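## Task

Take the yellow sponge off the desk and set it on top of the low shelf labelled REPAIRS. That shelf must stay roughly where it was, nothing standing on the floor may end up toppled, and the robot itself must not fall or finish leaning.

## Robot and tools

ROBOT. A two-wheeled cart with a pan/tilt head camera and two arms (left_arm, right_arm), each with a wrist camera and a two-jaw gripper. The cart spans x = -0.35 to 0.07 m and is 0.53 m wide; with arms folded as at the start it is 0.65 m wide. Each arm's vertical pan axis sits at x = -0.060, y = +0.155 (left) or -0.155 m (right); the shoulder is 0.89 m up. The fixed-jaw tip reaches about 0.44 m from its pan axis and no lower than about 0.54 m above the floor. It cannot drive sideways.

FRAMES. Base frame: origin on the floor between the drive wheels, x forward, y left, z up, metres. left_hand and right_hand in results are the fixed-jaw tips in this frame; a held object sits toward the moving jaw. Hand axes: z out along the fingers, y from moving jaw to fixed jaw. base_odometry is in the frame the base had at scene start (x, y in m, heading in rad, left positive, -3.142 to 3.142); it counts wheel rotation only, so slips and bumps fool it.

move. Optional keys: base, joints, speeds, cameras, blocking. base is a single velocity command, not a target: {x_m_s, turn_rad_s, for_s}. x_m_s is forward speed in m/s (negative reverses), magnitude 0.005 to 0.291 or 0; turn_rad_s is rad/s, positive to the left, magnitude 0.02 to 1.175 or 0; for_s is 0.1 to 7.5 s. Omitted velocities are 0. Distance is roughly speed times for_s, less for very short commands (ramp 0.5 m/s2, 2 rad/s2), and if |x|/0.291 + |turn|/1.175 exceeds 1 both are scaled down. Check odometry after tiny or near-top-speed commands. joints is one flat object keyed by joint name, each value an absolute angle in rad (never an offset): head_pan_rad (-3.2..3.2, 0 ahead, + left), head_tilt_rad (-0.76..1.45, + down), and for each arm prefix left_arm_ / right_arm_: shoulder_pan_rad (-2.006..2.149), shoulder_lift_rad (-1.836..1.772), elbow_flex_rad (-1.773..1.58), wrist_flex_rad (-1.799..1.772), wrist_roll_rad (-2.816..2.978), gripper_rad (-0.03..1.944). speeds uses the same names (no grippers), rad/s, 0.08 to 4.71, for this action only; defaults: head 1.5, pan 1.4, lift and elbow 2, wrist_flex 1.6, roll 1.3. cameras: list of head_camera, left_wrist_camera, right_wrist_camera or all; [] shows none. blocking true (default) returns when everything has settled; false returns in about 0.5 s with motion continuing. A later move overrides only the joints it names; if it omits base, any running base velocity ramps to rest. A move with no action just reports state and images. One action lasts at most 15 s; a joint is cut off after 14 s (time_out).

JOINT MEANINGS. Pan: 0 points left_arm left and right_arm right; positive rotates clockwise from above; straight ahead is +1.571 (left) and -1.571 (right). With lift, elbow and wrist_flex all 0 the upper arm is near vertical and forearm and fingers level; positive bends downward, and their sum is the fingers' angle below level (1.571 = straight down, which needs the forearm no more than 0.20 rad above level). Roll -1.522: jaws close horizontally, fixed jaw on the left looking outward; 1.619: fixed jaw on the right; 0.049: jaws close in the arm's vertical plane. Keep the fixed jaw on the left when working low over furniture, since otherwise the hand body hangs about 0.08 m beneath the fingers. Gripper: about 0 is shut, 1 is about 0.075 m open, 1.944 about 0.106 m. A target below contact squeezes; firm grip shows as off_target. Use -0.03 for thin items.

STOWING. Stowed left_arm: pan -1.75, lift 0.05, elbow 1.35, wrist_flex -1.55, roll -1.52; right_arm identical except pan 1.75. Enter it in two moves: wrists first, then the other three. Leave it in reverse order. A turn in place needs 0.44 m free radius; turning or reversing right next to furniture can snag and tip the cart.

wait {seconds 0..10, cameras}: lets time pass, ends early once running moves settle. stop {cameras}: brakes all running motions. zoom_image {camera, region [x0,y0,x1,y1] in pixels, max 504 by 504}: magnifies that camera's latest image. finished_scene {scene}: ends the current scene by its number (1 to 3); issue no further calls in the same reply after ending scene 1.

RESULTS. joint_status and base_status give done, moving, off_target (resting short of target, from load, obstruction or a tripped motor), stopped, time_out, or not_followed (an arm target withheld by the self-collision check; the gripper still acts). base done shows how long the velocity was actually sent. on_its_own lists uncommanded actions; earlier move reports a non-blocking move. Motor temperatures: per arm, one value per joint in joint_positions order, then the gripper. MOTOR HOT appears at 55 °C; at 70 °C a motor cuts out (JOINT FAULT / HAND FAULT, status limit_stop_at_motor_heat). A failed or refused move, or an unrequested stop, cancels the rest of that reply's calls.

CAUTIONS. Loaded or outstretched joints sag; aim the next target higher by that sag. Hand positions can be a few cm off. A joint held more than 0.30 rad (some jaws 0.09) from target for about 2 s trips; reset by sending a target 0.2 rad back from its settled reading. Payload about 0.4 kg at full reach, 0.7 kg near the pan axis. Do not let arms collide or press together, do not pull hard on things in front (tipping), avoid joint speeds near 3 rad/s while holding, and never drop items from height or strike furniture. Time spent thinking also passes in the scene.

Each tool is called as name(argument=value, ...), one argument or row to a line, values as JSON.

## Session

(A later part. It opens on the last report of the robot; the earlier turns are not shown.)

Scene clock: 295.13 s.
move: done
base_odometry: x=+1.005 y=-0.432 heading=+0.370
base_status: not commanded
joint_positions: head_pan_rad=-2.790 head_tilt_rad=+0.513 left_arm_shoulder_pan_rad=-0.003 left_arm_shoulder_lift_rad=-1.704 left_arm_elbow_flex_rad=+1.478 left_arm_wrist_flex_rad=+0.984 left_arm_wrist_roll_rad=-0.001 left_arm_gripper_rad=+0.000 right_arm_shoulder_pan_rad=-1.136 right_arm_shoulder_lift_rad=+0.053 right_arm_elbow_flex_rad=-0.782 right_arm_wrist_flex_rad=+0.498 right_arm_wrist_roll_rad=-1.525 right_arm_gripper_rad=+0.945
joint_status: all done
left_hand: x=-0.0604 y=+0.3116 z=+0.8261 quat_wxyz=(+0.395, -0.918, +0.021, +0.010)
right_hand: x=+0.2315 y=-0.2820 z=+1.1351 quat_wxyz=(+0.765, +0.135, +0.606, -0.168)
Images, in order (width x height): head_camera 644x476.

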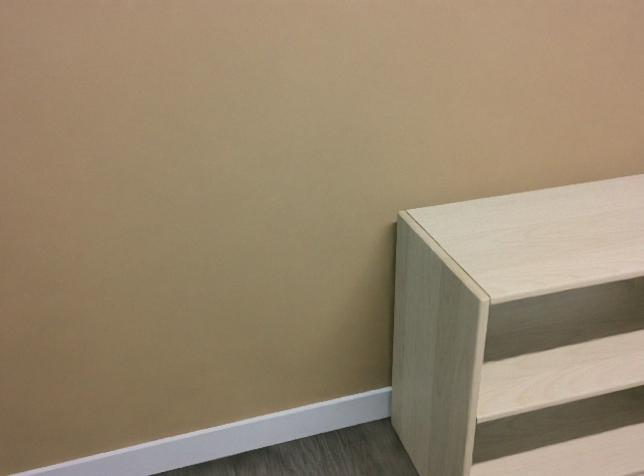

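move(
  base={"x_m_s": -0.15, "for_s": 1.4},
)

move(
  base={"turn_rad_s": -0.5, "for_s": 1.56},
  joints={"head_pan_rad": -2.3, "head_tilt_rad": 0.7},
  cameras=["head_camera"],
)

Scene clock: 313.50 s.
move: done
base_odometry: x=+0.810 y=-0.508 heading=+0.373
base_status: done (sent for 1.4 of 1.4 s)
joint_positions: head_pan_rad=-2.790 head_tilt_rad=+0.512 left_arm_shoulder_pan_rad=+0.003 left_arm_shoulder_lift_rad=-1.704 left_arm_elbow_flex_rad=+1.478 left_arm_wrist_flex_rad=+0.984 left_arm_wrist_roll_rad=-0.001 left_arm_gripper_rad=+0.000 right_arm_shoulder_pan_rad=-1.136 right_arm_shoulder_lift_rad=+0.053 right_arm_elbow_flex_rad=-0.782 right_arm_wrist_flex_rad=+0.498 right_arm_wrist_roll_rad=-1.525 right_arm_gripper_rad=+0.945
joint_status: not commanded
left_hand: x=-0.0595 y=+0.3116 z=+0.8261 quat_wxyz=(+0.395, -0.918, +0.024, +0.009)
right_hand: x=+0.2315 y=-0.2820 z=+1.1351 quat_wxyz=(+0.765, +0.135, +0.606, -0.168)
pictures: none

Scene clock: 315.67 s.
move: done
base_odometry: x=+0.810 y=-0.509 heading=-0.414
base_status: done (sent for 1.57 of 1.57 s)
joint_positions: head_pan_rad=-2.310 head_tilt_rad=+0.693 left_arm_shoulder_pan_rad=+0.005 left_arm_shoulder_lift_rad=-1.704 left_arm_elbow_flex_rad=+1.478 left_arm_wrist_flex_rad=+0.984 left_arm_wrist_roll_rad=-0.001 left_arm_gripper_rad=+0.000 right_arm_shoulder_pan_rad=-1.131 right_arm_shoulder_lift_rad=+0.053 right_arm_elbow_flex_rad=-0.782 right_arm_wrist_flex_rad=+0.498 right_arm_wrist_roll_rad=-1.525 right_arm_gripper_rad=+0.945
joint_status: all done
left_hand: x=-0.0592 y=+0.3116 z=+0.8261 quat_wxyz=(+0.395, -0.918, +0.025, +0.009)
right_hand: x=+0.2309 y=-0.2833 z=+1.1351 quat_wxyz=(+0.765, +0.136, +0.606, -0.170)
Images, in order (width x height): head_camera 644x476.

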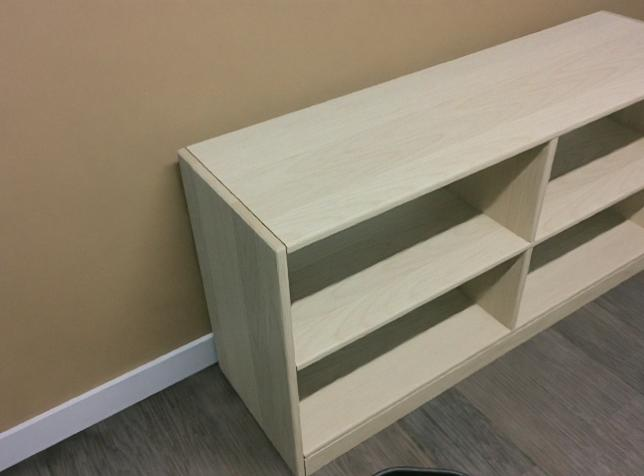

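move(
  base={"turn_rad_s": 0.3, "for_s": 0.48},
)

move(
  base={"x_m_s": -0.15, "for_s": 2.7},
  joints={"head_pan_rad": -1.9},
  cameras=["head_camera"],
)

Scene clock: 327.10 s.
move: done
base_odometry: x=+0.810 y=-0.509 heading=-0.273
base_status: done (sent for 0.47 of 0.47 s)
joint_positions: head_pan_rad=-2.310 head_tilt_rad=+0.693 left_arm_shoulder_pan_rad=+0.003 left_arm_shoulder_lift_rad=-1.704 left_arm_elbow_flex_rad=+1.478 left_arm_wrist_flex_rad=+0.984 left_arm_wrist_roll_rad=-0.001 left_arm_gripper_rad=+0.000 right_arm_shoulder_pan_rad=-1.133 right_arm_shoulder_lift_rad=+0.053 right_arm_elbow_flex_rad=-0.782 right_arm_wrist_flex_rad=+0.498 right_arm_wrist_roll_rad=-1.525 right_arm_gripper_rad=+0.945
joint_status: not commanded
left_hand: x=-0.0595 y=+0.3116 z=+0.8261 quat_wxyz=(+0.395, -0.918, +0.024, +0.009)
right_hand: x=+0.2311 y=-0.2829 z=+1.1351 quat_wxyz=(+0.765, +0.136, +0.606, -0.169)
pictures: none

Scene clock: 330.77 s.
move: done
base_odometry: x=+0.420 y=-0.398 heading=-0.276
base_status: done (sent for 2.7 of 2.7 s)
joint_positions: head_pan_rad=-1.911 head_tilt_rad=+0.693 left_arm_shoulder_pan_rad=+0.003 left_arm_shoulder_lift_rad=-1.704 left_arm_elbow_flex_rad=+1.478 left_arm_wrist_flex_rad=+0.984 left_arm_wrist_roll_rad=-0.001 left_arm_gripper_rad=+0.000 right_arm_shoulder_pan_rad=-1.131 right_arm_shoulder_lift_rad=+0.053 right_arm_elbow_flex_rad=-0.782 right_arm_wrist_flex_rad=+0.498 right_arm_wrist_roll_rad=-1.525 right_arm_gripper_rad=+0.945
joint_status: all done
left_hand: x=-0.0595 y=+0.3116 z=+0.8261 quat_wxyz=(+0.395, -0.918, +0.024, +0.009)
right_hand: x=+0.2309 y=-0.2833 z=+1.1351 quat_wxyz=(+0.765, +0.136, +0.606, -0.170)
Images, in order (width x height): head_camera 644x476.

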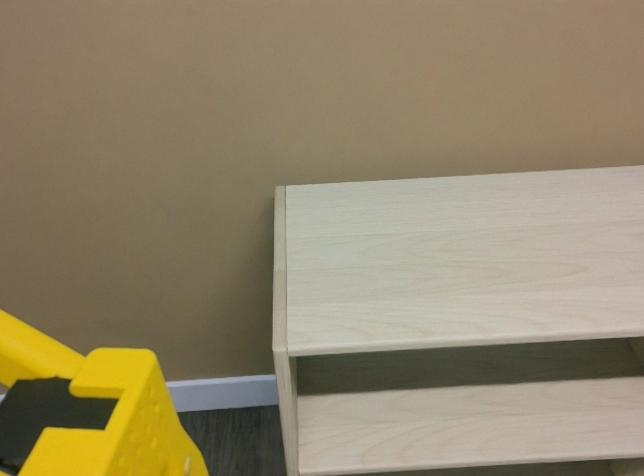

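move(
  joints={"right_arm_shoulder_pan_rad": 0.29, "head_pan_rad": -1.75},
)

move(
  joints={"right_arm_shoulder_lift_rad": 1.2, "right_arm_elbow_flex_rad": -0.66, "right_arm_wrist_flex_rad": -0.46},
  cameras=["head_camera","right_wrist_camera"],
)

Scene clock: 355.37 s.
move: done
base_odometry: x=+0.420 y=-0.398 heading=-0.276
base_status: not commanded
joint_positions: head_pan_rad=-1.761 head_tilt_rad=+0.693 left_arm_shoulder_pan_rad=+0.002 left_arm_shoulder_lift_rad=-1.704 left_arm_elbow_flex_rad=+1.478 left_arm_wrist_flex_rad=+0.984 left_arm_wrist_roll_rad=-0.001 left_arm_gripper_rad=+0.000 right_arm_shoulder_pan_rad=+0.282 right_arm_shoulder_lift_rad=+0.053 right_arm_elbow_flex_rad=-0.782 right_arm_wrist_flex_rad=+0.498 right_arm_wrist_roll_rad=-1.525 right_arm_gripper_rad=+0.945
joint_status: all done
left_hand: x=-0.0597 y=+0.3116 z=+0.8261 quat_wxyz=(+0.395, -0.918, +0.023, +0.009)
right_hand: x=-0.1410 y=-0.4624 z=+1.1351 quat_wxyz=(+0.472, +0.497, +0.373, -0.626)
pictures: none

Scene clock: 356.90 s.
move: done
base_odometry: x=+0.420 y=-0.398 heading=-0.276
base_status: not commanded
joint_positions: head_pan_rad=-1.761 head_tilt_rad=+0.693 left_arm_shoulder_pan_rad=+0.002 left_arm_shoulder_lift_rad=-1.704 left_arm_elbow_flex_rad=+1.478 left_arm_wrist_flex_rad=+0.984 left_arm_wrist_roll_rad=-0.001 left_arm_gripper_rad=+0.000 right_arm_shoulder_pan_rad=+0.282 right_arm_shoulder_lift_rad=+1.227 right_arm_elbow_flex_rad=-0.652 right_arm_wrist_flex_rad=-0.440 right_arm_wrist_roll_rad=-1.525 right_arm_gripper_rad=+0.945
joint_status: all done
left_hand: x=-0.0597 y=+0.3116 z=+0.8261 quat_wxyz=(+0.395, -0.918, +0.023, +0.009)
right_hand: x=-0.1696 y=-0.5614 z=+0.8149 quat_wxyz=(+0.396, +0.603, +0.452, -0.525)
Images, in order (width x height): head_camera 644x476, right_wrist_camera 644x476.

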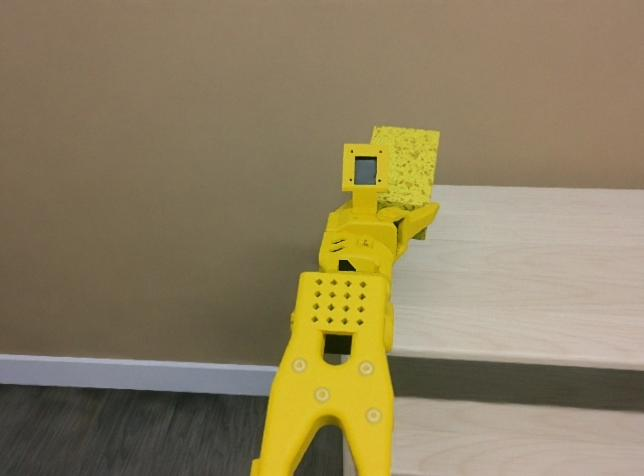

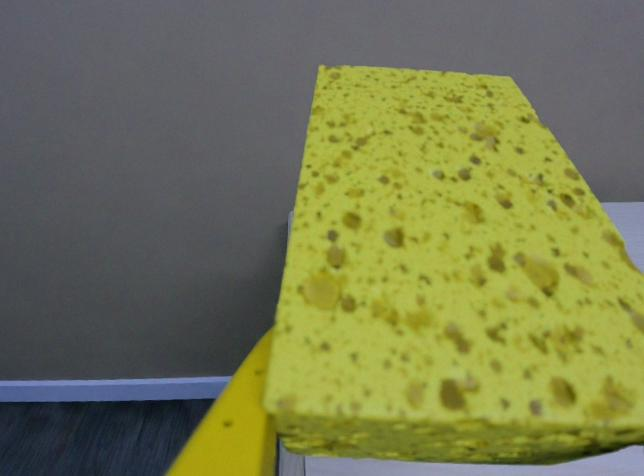

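move(
  joints={"right_arm_shoulder_pan_rad": 0.5},
)

move(
  joints={"right_arm_shoulder_lift_rad": 1.55, "right_arm_elbow_flex_rad": -0.66, "right_arm_wrist_flex_rad": -0.46},
  speeds={"right_arm_shoulder_lift_rad": 0.4},
  cameras=["head_camera","right_wrist_camera"],
)

Scene clock: 370.67 s.
move: done
base_odometry: x=+0.420 y=-0.398 heading=-0.276
base_status: not commanded
joint_positions: head_pan_rad=-1.761 head_tilt_rad=+0.693 left_arm_shoulder_pan_rad=+0.002 left_arm_shoulder_lift_rad=-1.704 left_arm_elbow_flex_rad=+1.478 left_arm_wrist_flex_rad=+0.984 left_arm_wrist_roll_rad=-0.001 left_arm_gripper_rad=+0.000 right_arm_shoulder_pan_rad=+0.493 right_arm_shoulder_lift_rad=+1.227 right_arm_elbow_flex_rad=-0.652 right_arm_wrist_flex_rad=-0.440 right_arm_wrist_roll_rad=-1.525 right_arm_gripper_rad=+0.945
joint_status: all done
left_hand: x=-0.0597 y=+0.3116 z=+0.8261 quat_wxyz=(+0.395, -0.918, +0.023, +0.009)
right_hand: x=-0.2526 y=-0.5293 z=+0.8149 quat_wxyz=(+0.338, +0.647, +0.385, -0.564)
pictures: none

Scene clock: 372.03 s.
move: done
base_odometry: x=+0.420 y=-0.398 heading=-0.276
base_status: not commanded
joint_positions: head_pan_rad=-1.761 head_tilt_rad=+0.693 left_arm_shoulder_pan_rad=+0.002 left_arm_shoulder_lift_rad=-1.704 left_arm_elbow_flex_rad=+1.478 left_arm_wrist_flex_rad=+0.984 left_arm_wrist_roll_rad=-0.001 left_arm_gripper_rad=+0.000 right_arm_shoulder_pan_rad=+0.493 right_arm_shoulder_lift_rad=+1.572 right_arm_elbow_flex_rad=-0.652 right_arm_wrist_flex_rad=-0.442 right_arm_wrist_roll_rad=-1.525 right_arm_gripper_rad=+0.945
joint_status: all done
left_hand: x=-0.0597 y=+0.3116 z=+0.8261 quat_wxyz=(+0.395, -0.918, +0.023, +0.009)
right_hand: x=-0.2290 y=-0.4856 z=+0.6876 quat_wxyz=(+0.267, +0.734, +0.437, -0.446)
Images, in order (width x height): head_camera 644x476, right_wrist_camera 644x476.

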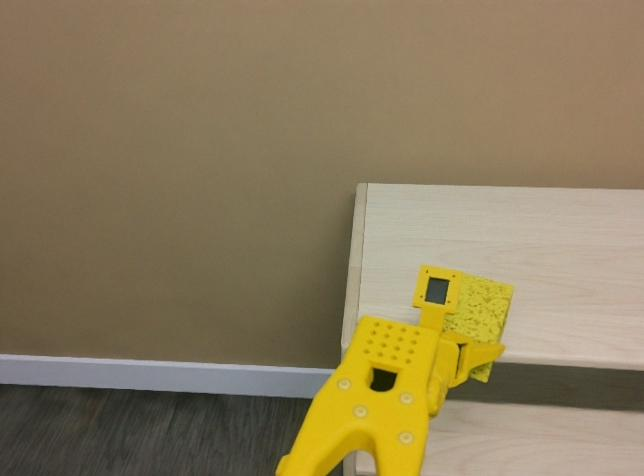

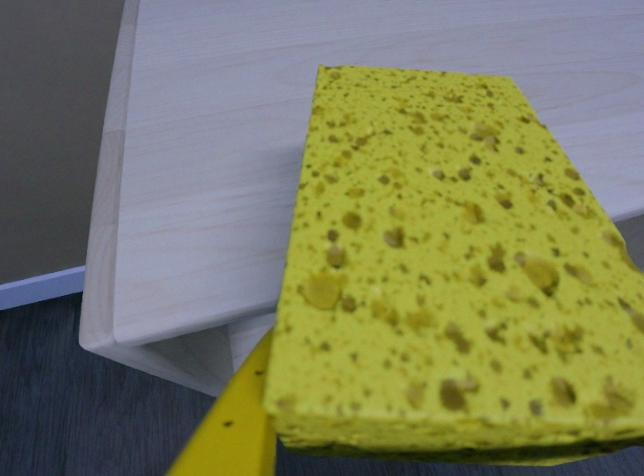

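move(
  joints={"right_arm_shoulder_lift_rad": 0.05, "right_arm_elbow_flex_rad": -0.78, "right_arm_wrist_flex_rad": 0.5},
)

move(
  base={"turn_rad_s": -0.6, "for_s": 2.8},
  joints={"right_arm_shoulder_pan_rad": -1.571, "head_pan_rad": -0.3},
  cameras=["head_camera"],
)

Scene clock: 391.53 s.
move: done
base_odometry: x=+0.420 y=-0.398 heading=-0.276
base_status: not commanded
joint_positions: head_pan_rad=-1.761 head_tilt_rad=+0.693 left_arm_shoulder_pan_rad=+0.002 left_arm_shoulder_lift_rad=-1.704 left_arm_elbow_flex_rad=+1.478 left_arm_wrist_flex_rad=+0.984 left_arm_wrist_roll_rad=-0.001 left_arm_gripper_rad=+0.000 right_arm_shoulder_pan_rad=+0.493 right_arm_shoulder_lift_rad=+0.108 right_arm_elbow_flex_rad=-0.739 right_arm_wrist_flex_rad=+0.500 right_arm_wrist_roll_rad=-1.525 right_arm_gripper_rad=+0.945
joint_status: all done
left_hand: x=-0.0597 y=+0.3116 z=+0.8261 quat_wxyz=(+0.395, -0.918, +0.023, +0.009)
right_hand: x=-0.2121 y=-0.4541 z=+1.1074 quat_wxyz=(+0.386, +0.566, +0.338, -0.645)
pictures: none

Scene clock: 395.03 s.
move: done
base_odometry: x=+0.420 y=-0.398 heading=-1.953
base_status: done (sent for 2.8 of 2.8 s)
joint_positions: head_pan_rad=-0.311 head_tilt_rad=+0.693 left_arm_shoulder_pan_rad=+0.002 left_arm_shoulder_lift_rad=-1.704 left_arm_elbow_flex_rad=+1.478 left_arm_wrist_flex_rad=+0.984 left_arm_wrist_roll_rad=-0.001 left_arm_gripper_rad=+0.000 right_arm_shoulder_pan_rad=-1.565 right_arm_shoulder_lift_rad=+0.108 right_arm_elbow_flex_rad=-0.739 right_arm_wrist_flex_rad=+0.500 right_arm_wrist_roll_rad=-1.525 right_arm_gripper_rad=+0.945
joint_status: all done
left_hand: x=-0.0597 y=+0.3116 z=+0.8261 quat_wxyz=(+0.395, -0.918, +0.023, +0.009)
right_hand: x=+0.2755 y=-0.1492 z=+1.1074 quat_wxyz=(+0.752, +0.003, +0.659, -0.001)
Images, in order (width x height): head_camera 644x476.

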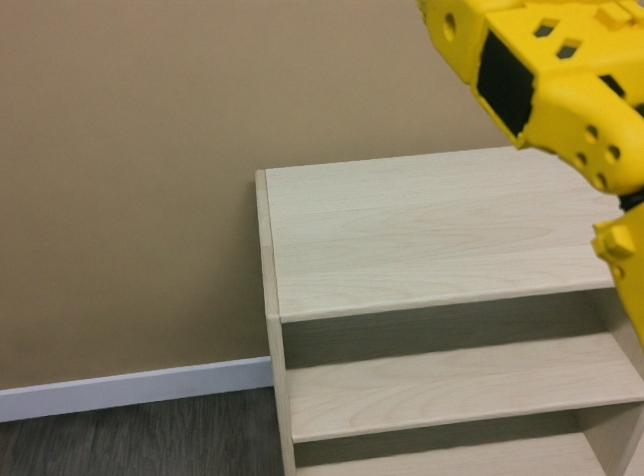

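move(
  base={"turn_rad_s": -0.3, "for_s": 0.66},
)

move(
  base={"x_m_s": 0.15, "for_s": 2.25},
  cameras=["head_camera"],
)

move(
  joints={"right_arm_shoulder_lift_rad": 1.2, "right_arm_elbow_flex_rad": -0.66, "right_arm_wrist_flex_rad": -0.46},
  cameras=["head_camera","right_wrist_camera"],
)

Scene clock: 407.90 s.
move: done
base_odometry: x=+0.420 y=-0.398 heading=-2.154
base_status: done (sent for 0.67 of 0.67 s)
joint_positions: head_pan_rad=-0.311 head_tilt_rad=+0.693 left_arm_shoulder_pan_rad=+0.000 left_arm_shoulder_lift_rad=-1.704 left_arm_elbow_flex_rad=+1.478 left_arm_wrist_flex_rad=+0.984 left_arm_wrist_roll_rad=-0.001 left_arm_gripper_rad=+0.000 right_arm_shoulder_pan_rad=-1.573 right_arm_shoulder_lift_rad=+0.108 right_arm_elbow_flex_rad=-0.739 right_arm_wrist_flex_rad=+0.500 right_arm_wrist_roll_rad=-1.525 right_arm_gripper_rad=+0.945
joint_status: not commanded
left_hand: x=-0.0600 y=+0.3116 z=+0.8261 quat_wxyz=(+0.395, -0.918, +0.023, +0.010)
right_hand: x=+0.2755 y=-0.1466 z=+1.1074 quat_wxyz=(+0.752, +0.000, +0.659, +0.002)
pictures: none

Scene clock: 411.03 s.
move: done
base_odometry: x=+0.232 y=-0.682 heading=-2.155
base_status: done (sent for 2.27 of 2.27 s)
joint_positions: head_pan_rad=-0.311 head_tilt_rad=+0.693 left_arm_shoulder_pan_rad=-0.003 left_arm_shoulder_lift_rad=-1.704 left_arm_elbow_flex_rad=+1.478 left_arm_wrist_flex_rad=+0.984 left_arm_wrist_roll_rad=-0.001 left_arm_gripper_rad=+0.000 right_arm_shoulder_pan_rad=-1.573 right_arm_shoulder_lift_rad=+0.107 right_arm_elbow_flex_rad=-0.739 right_arm_wrist_flex_rad=+0.500 right_arm_wrist_roll_rad=-1.525 right_arm_gripper_rad=+0.945
joint_status: not commanded
left_hand: x=-0.0604 y=+0.3116 z=+0.8261 quat_wxyz=(+0.395, -0.918, +0.021, +0.010)
right_hand: x=+0.2751 y=-0.1466 z=+1.1078 quat_wxyz=(+0.752, +0.000, +0.659, +0.002)
Images, in order (width x height): head_camera 644x476.

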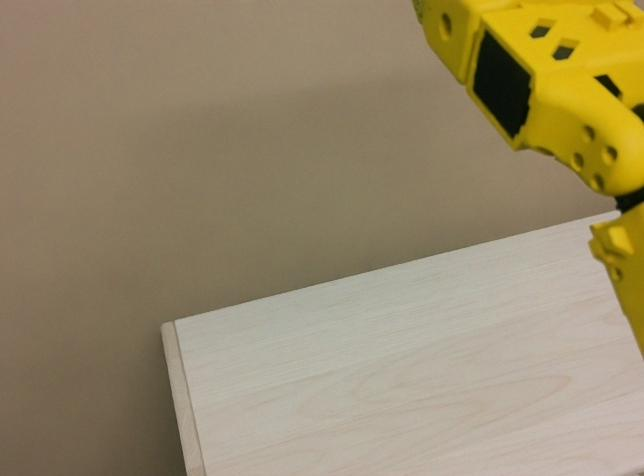

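Scene clock: 412.53 s.
move: done
base_odometry: x=+0.232 y=-0.682 heading=-2.155
base_status: not commanded
joint_positions: head_pan_rad=-0.311 head_tilt_rad=+0.693 left_arm_shoulder_pan_rad=-0.003 left_arm_shoulder_lift_rad=-1.704 left_arm_elbow_flex_rad=+1.478 left_arm_wrist_flex_rad=+0.984 left_arm_wrist_roll_rad=-0.001 left_arm_gripper_rad=+0.000 right_arm_shoulder_pan_rad=-1.573 right_arm_shoulder_lift_rad=+1.227 right_arm_elbow_flex_rad=-0.650 right_arm_wrist_flex_rad=-0.442 right_arm_wrist_roll_rad=-1.525 right_arm_gripper_rad=+0.945
joint_status: all done
left_hand: x=-0.0604 y=+0.3116 z=+0.8261 quat_wxyz=(+0.395, -0.918, +0.021, +0.010)
right_hand: x=+0.3608 y=-0.1464 z=+0.8147 quat_wxyz=(+0.658, +0.000, +0.753, +0.002)
Images, in order (width x height): head_camera 644x476, right_wrist_camera 644x476.

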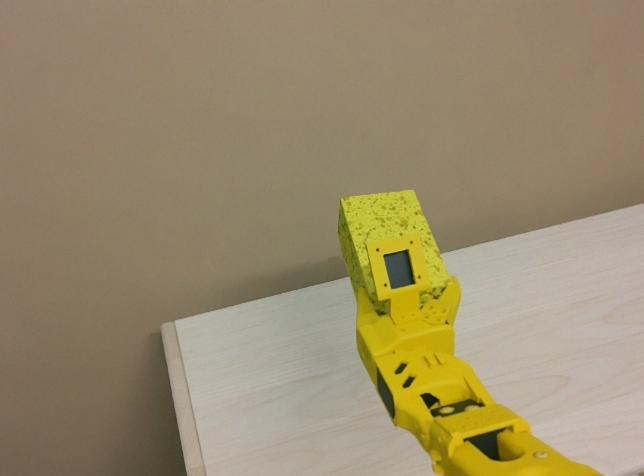

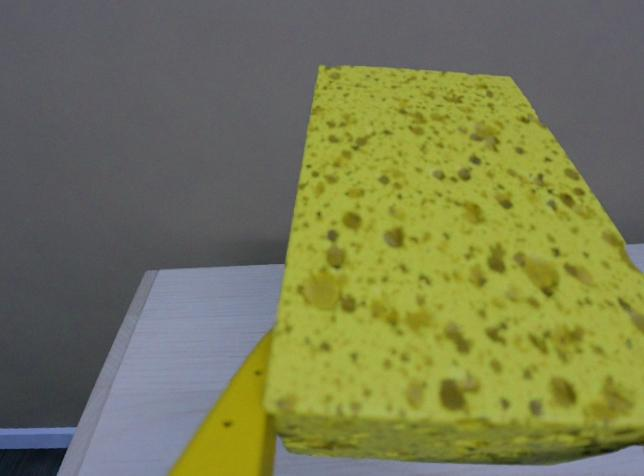

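move(
  joints={"right_arm_shoulder_lift_rad": 1.6, "head_pan_rad": -0.45, "head_tilt_rad": 0.9},
  speeds={"right_arm_shoulder_lift_rad": 0.4},
  cameras=["head_camera","right_wrist_camera"],
)

Scene clock: 418.77 s.
move: done
base_odometry: x=+0.232 y=-0.682 heading=-2.155
base_status: not commanded
joint_positions: head_pan_rad=-0.440 head_tilt_rad=+0.894 left_arm_shoulder_pan_rad=-0.003 left_arm_shoulder_lift_rad=-1.704 left_arm_elbow_flex_rad=+1.478 left_arm_wrist_flex_rad=+0.984 left_arm_wrist_roll_rad=-0.001 left_arm_gripper_rad=+0.000 right_arm_shoulder_pan_rad=-1.573 right_arm_shoulder_lift_rad=+1.621 right_arm_elbow_flex_rad=-0.650 right_arm_wrist_flex_rad=-0.443 right_arm_wrist_roll_rad=-1.525 right_arm_gripper_rad=+0.945
joint_status: all done
left_hand: x=-0.0604 y=+0.3116 z=+0.8261 quat_wxyz=(+0.395, -0.918, +0.021, +0.010)
right_hand: x=+0.3005 y=-0.1465 z=+0.6710 quat_wxyz=(+0.498, +0.000, +0.867, +0.001)
Images, in order (width x height): head_camera 644x476, right_wrist_camera 644x476.

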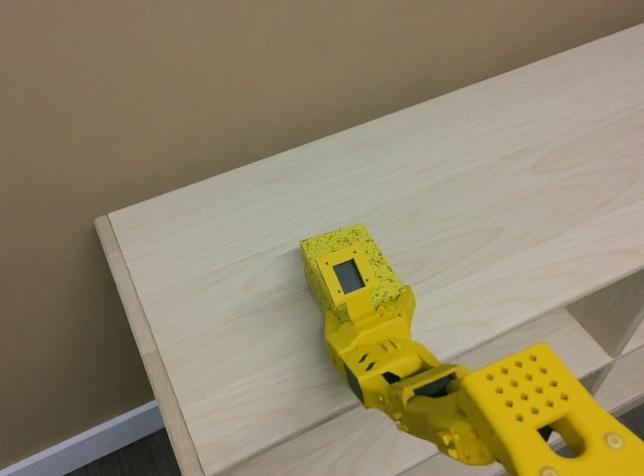

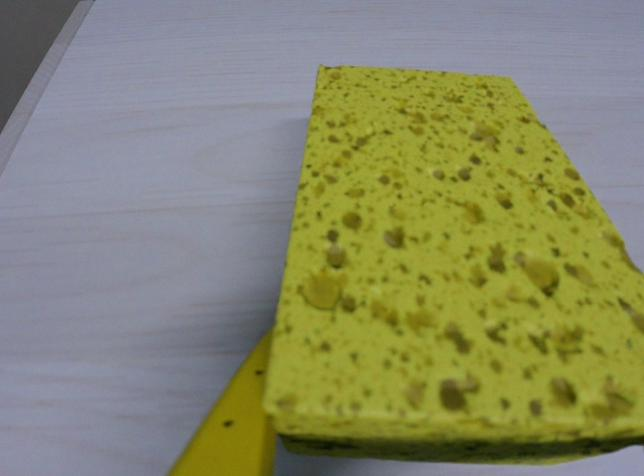

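move(
  joints={"right_arm_shoulder_lift_rad": 1.72},
  speeds={"right_arm_shoulder_lift_rad": 0.2},
  cameras=["head_camera","right_wrist_camera"],
)

Scene clock: 424.80 s.
move: done
base_odometry: x=+0.232 y=-0.682 heading=-2.155
base_status: not commanded
joint_positions: head_pan_rad=-0.440 head_tilt_rad=+0.894 left_arm_shoulder_pan_rad=-0.003 left_arm_shoulder_lift_rad=-1.704 left_arm_elbow_flex_rad=+1.478 left_arm_wrist_flex_rad=+0.984 left_arm_wrist_roll_rad=-0.001 left_arm_gripper_rad=+0.000 right_arm_shoulder_pan_rad=-1.570 right_arm_shoulder_lift_rad=+1.714 right_arm_elbow_flex_rad=-0.664 right_arm_wrist_flex_rad=-0.462 right_arm_wrist_roll_rad=-1.525 right_arm_gripper_rad=+0.945
joint_status: all done
left_hand: x=-0.0604 y=+0.3116 z=+0.8261 quat_wxyz=(+0.395, -0.918, +0.021, +0.010)
right_hand: x=+0.2828 y=-0.1476 z=+0.6464 quat_wxyz=(+0.472, +0.002, +0.882, +0.000)
Images, in order (width x height): head_camera 644x476, right_wrist_camera 644x476.

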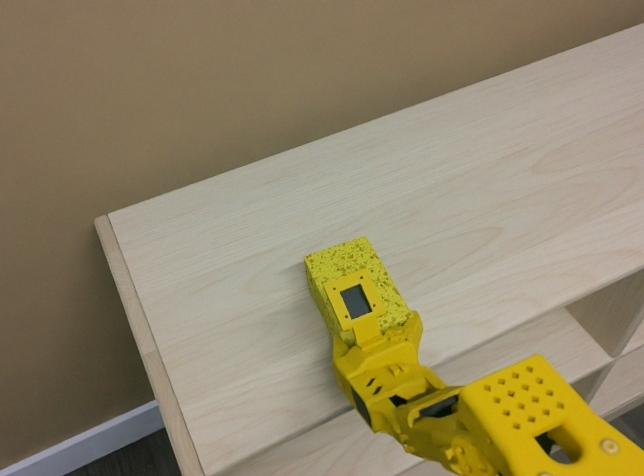

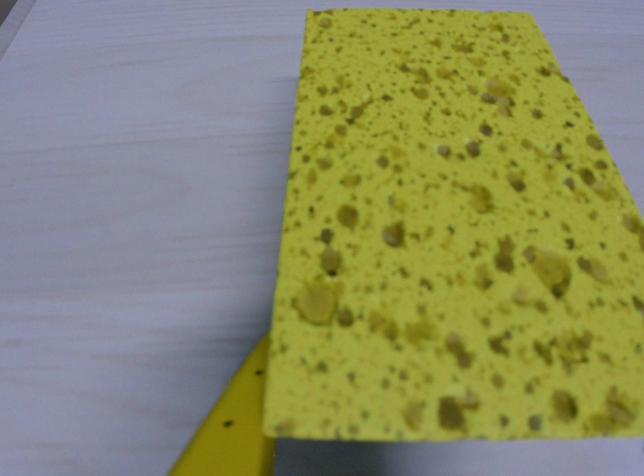

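move(
  joints={"right_arm_shoulder_lift_rad": 1.77, "right_arm_elbow_flex_rad": -0.6},
  speeds={"right_arm_shoulder_lift_rad": 0.2, "right_arm_elbow_flex_rad": 0.2},
)

move(
  joints={"right_arm_gripper_rad": 1.9},
  cameras=["head_camera","right_wrist_camera"],
)

Scene clock: 430.33 s.
move: done
base_odometry: x=+0.232 y=-0.682 heading=-2.155
base_status: not commanded
joint_positions: head_pan_rad=-0.440 head_tilt_rad=+0.894 left_arm_shoulder_pan_rad=-0.004 left_arm_shoulder_lift_rad=-1.704 left_arm_elbow_flex_rad=+1.478 left_arm_wrist_flex_rad=+0.984 left_arm_wrist_roll_rad=-0.001 left_arm_gripper_rad=+0.000 right_arm_shoulder_pan_rad=-1.567 right_arm_shoulder_lift_rad=+1.731 right_arm_elbow_flex_rad=-0.652 right_arm_wrist_flex_rad=-0.468 right_arm_wrist_roll_rad=-1.525 right_arm_gripper_rad=+0.945
joint_status: all done
left_hand: x=-0.0607 y=+0.3116 z=+0.8261 quat_wxyz=(+0.395, -0.918, +0.021, +0.011)
right_hand: x=+0.2766 y=-0.1487 z=+0.6395 quat_wxyz=(+0.461, +0.003, +0.887, +0.000)
pictures: none

Scene clock: 431.33 s.
move: done
base_odometry: x=+0.232 y=-0.682 heading=-2.155
base_status: not commanded
joint_positions: head_pan_rad=-0.440 head_tilt_rad=+0.894 left_arm_shoulder_pan_rad=-0.003 left_arm_shoulder_lift_rad=-1.704 left_arm_elbow_flex_rad=+1.478 left_arm_wrist_flex_rad=+0.984 left_arm_wrist_roll_rad=-0.001 left_arm_gripper_rad=+0.000 right_arm_shoulder_pan_rad=-1.570 right_arm_shoulder_lift_rad=+1.774 right_arm_elbow_flex_rad=-0.599 right_arm_wrist_flex_rad=-0.460 right_arm_wrist_roll_rad=-1.525 right_arm_gripper_rad=+1.890
joint_status: all done
left_hand: x=-0.0604 y=+0.3116 z=+0.8261 quat_wxyz=(+0.395, -0.918, +0.021, +0.010)
right_hand: x=+0.2530 y=-0.1476 z=+0.6160 quat_wxyz=(+0.415, +0.002, +0.910, +0.000)
Images, in order (width x height): head_camera 644x476, right_wrist_camera 644x476.

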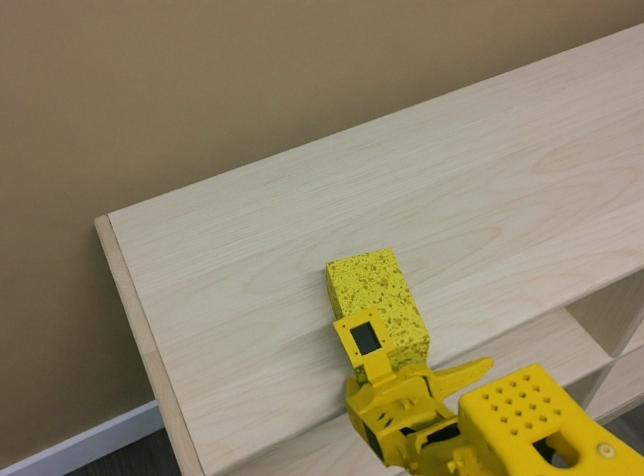

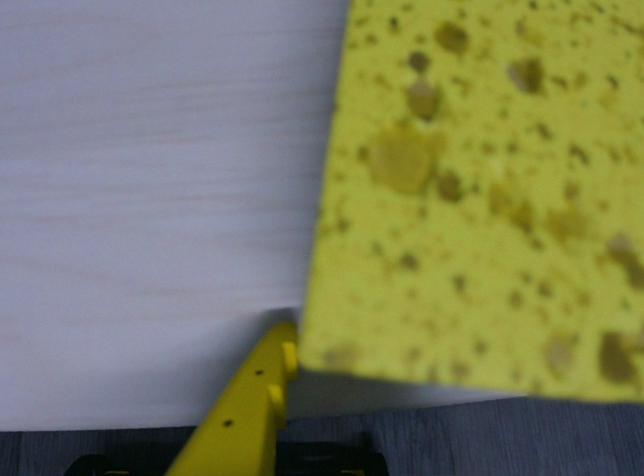

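Released. Back off upward.

move(
  joints={"right_arm_shoulder_lift_rad": 1.2},
  speeds={"right_arm_shoulder_lift_rad": 0.4},
)

move(
  joints={"right_arm_shoulder_lift_rad": 0.0},
  cameras=["head_camera"],
)

Scene clock: 439.27 s.
move: done
base_odometry: x=+0.232 y=-0.682 heading=-2.155
base_status: not commanded
joint_positions: head_pan_rad=-0.440 head_tilt_rad=+0.894 left_arm_shoulder_pan_rad=-0.003 left_arm_shoulder_lift_rad=-1.704 left_arm_elbow_flex_rad=+1.478 left_arm_wrist_flex_rad=+0.984 left_arm_wrist_roll_rad=-0.001 left_arm_gripper_rad=+0.000 right_arm_shoulder_pan_rad=-1.570 right_arm_shoulder_lift_rad=+1.276 right_arm_elbow_flex_rad=-0.599 right_arm_wrist_flex_rad=-0.460 right_arm_wrist_roll_rad=-1.525 right_arm_gripper_rad=+1.890
joint_status: all done
left_hand: x=-0.0604 y=+0.3116 z=+0.8261 quat_wxyz=(+0.395, -0.918, +0.021, +0.010)
right_hand: x=+0.3515 y=-0.1477 z=+0.7850 quat_wxyz=(+0.627, +0.001, +0.779, +0.000)
pictures: none

Scene clock: 440.77 s.
move: done
base_odometry: x=+0.232 y=-0.682 heading=-2.155
base_status: not commanded
joint_positions: head_pan_rad=-0.440 head_tilt_rad=+0.894 left_arm_shoulder_pan_rad=-0.003 left_arm_shoulder_lift_rad=-1.704 left_arm_elbow_flex_rad=+1.478 left_arm_wrist_flex_rad=+0.984 left_arm_wrist_roll_rad=-0.001 left_arm_gripper_rad=+0.000 right_arm_shoulder_pan_rad=-1.570 right_arm_shoulder_lift_rad=+0.045 right_arm_elbow_flex_rad=-0.596 right_arm_wrist_flex_rad=-0.460 right_arm_wrist_roll_rad=-1.525 right_arm_gripper_rad=+1.891
joint_status: all done
left_hand: x=-0.0604 y=+0.3116 z=+0.8261 quat_wxyz=(+0.395, -0.918, +0.021, +0.010)
right_hand: x=+0.2011 y=-0.1476 z=+1.2162 quat_wxyz=(+0.961, +0.001, +0.276, +0.001)
Images, in order (width x height): head_camera 644x476.

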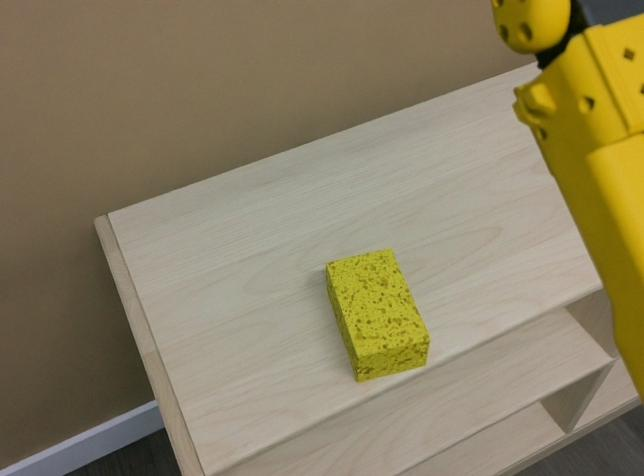

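finished_scene(
  scene=2,
)

The scene is finished: the task was done.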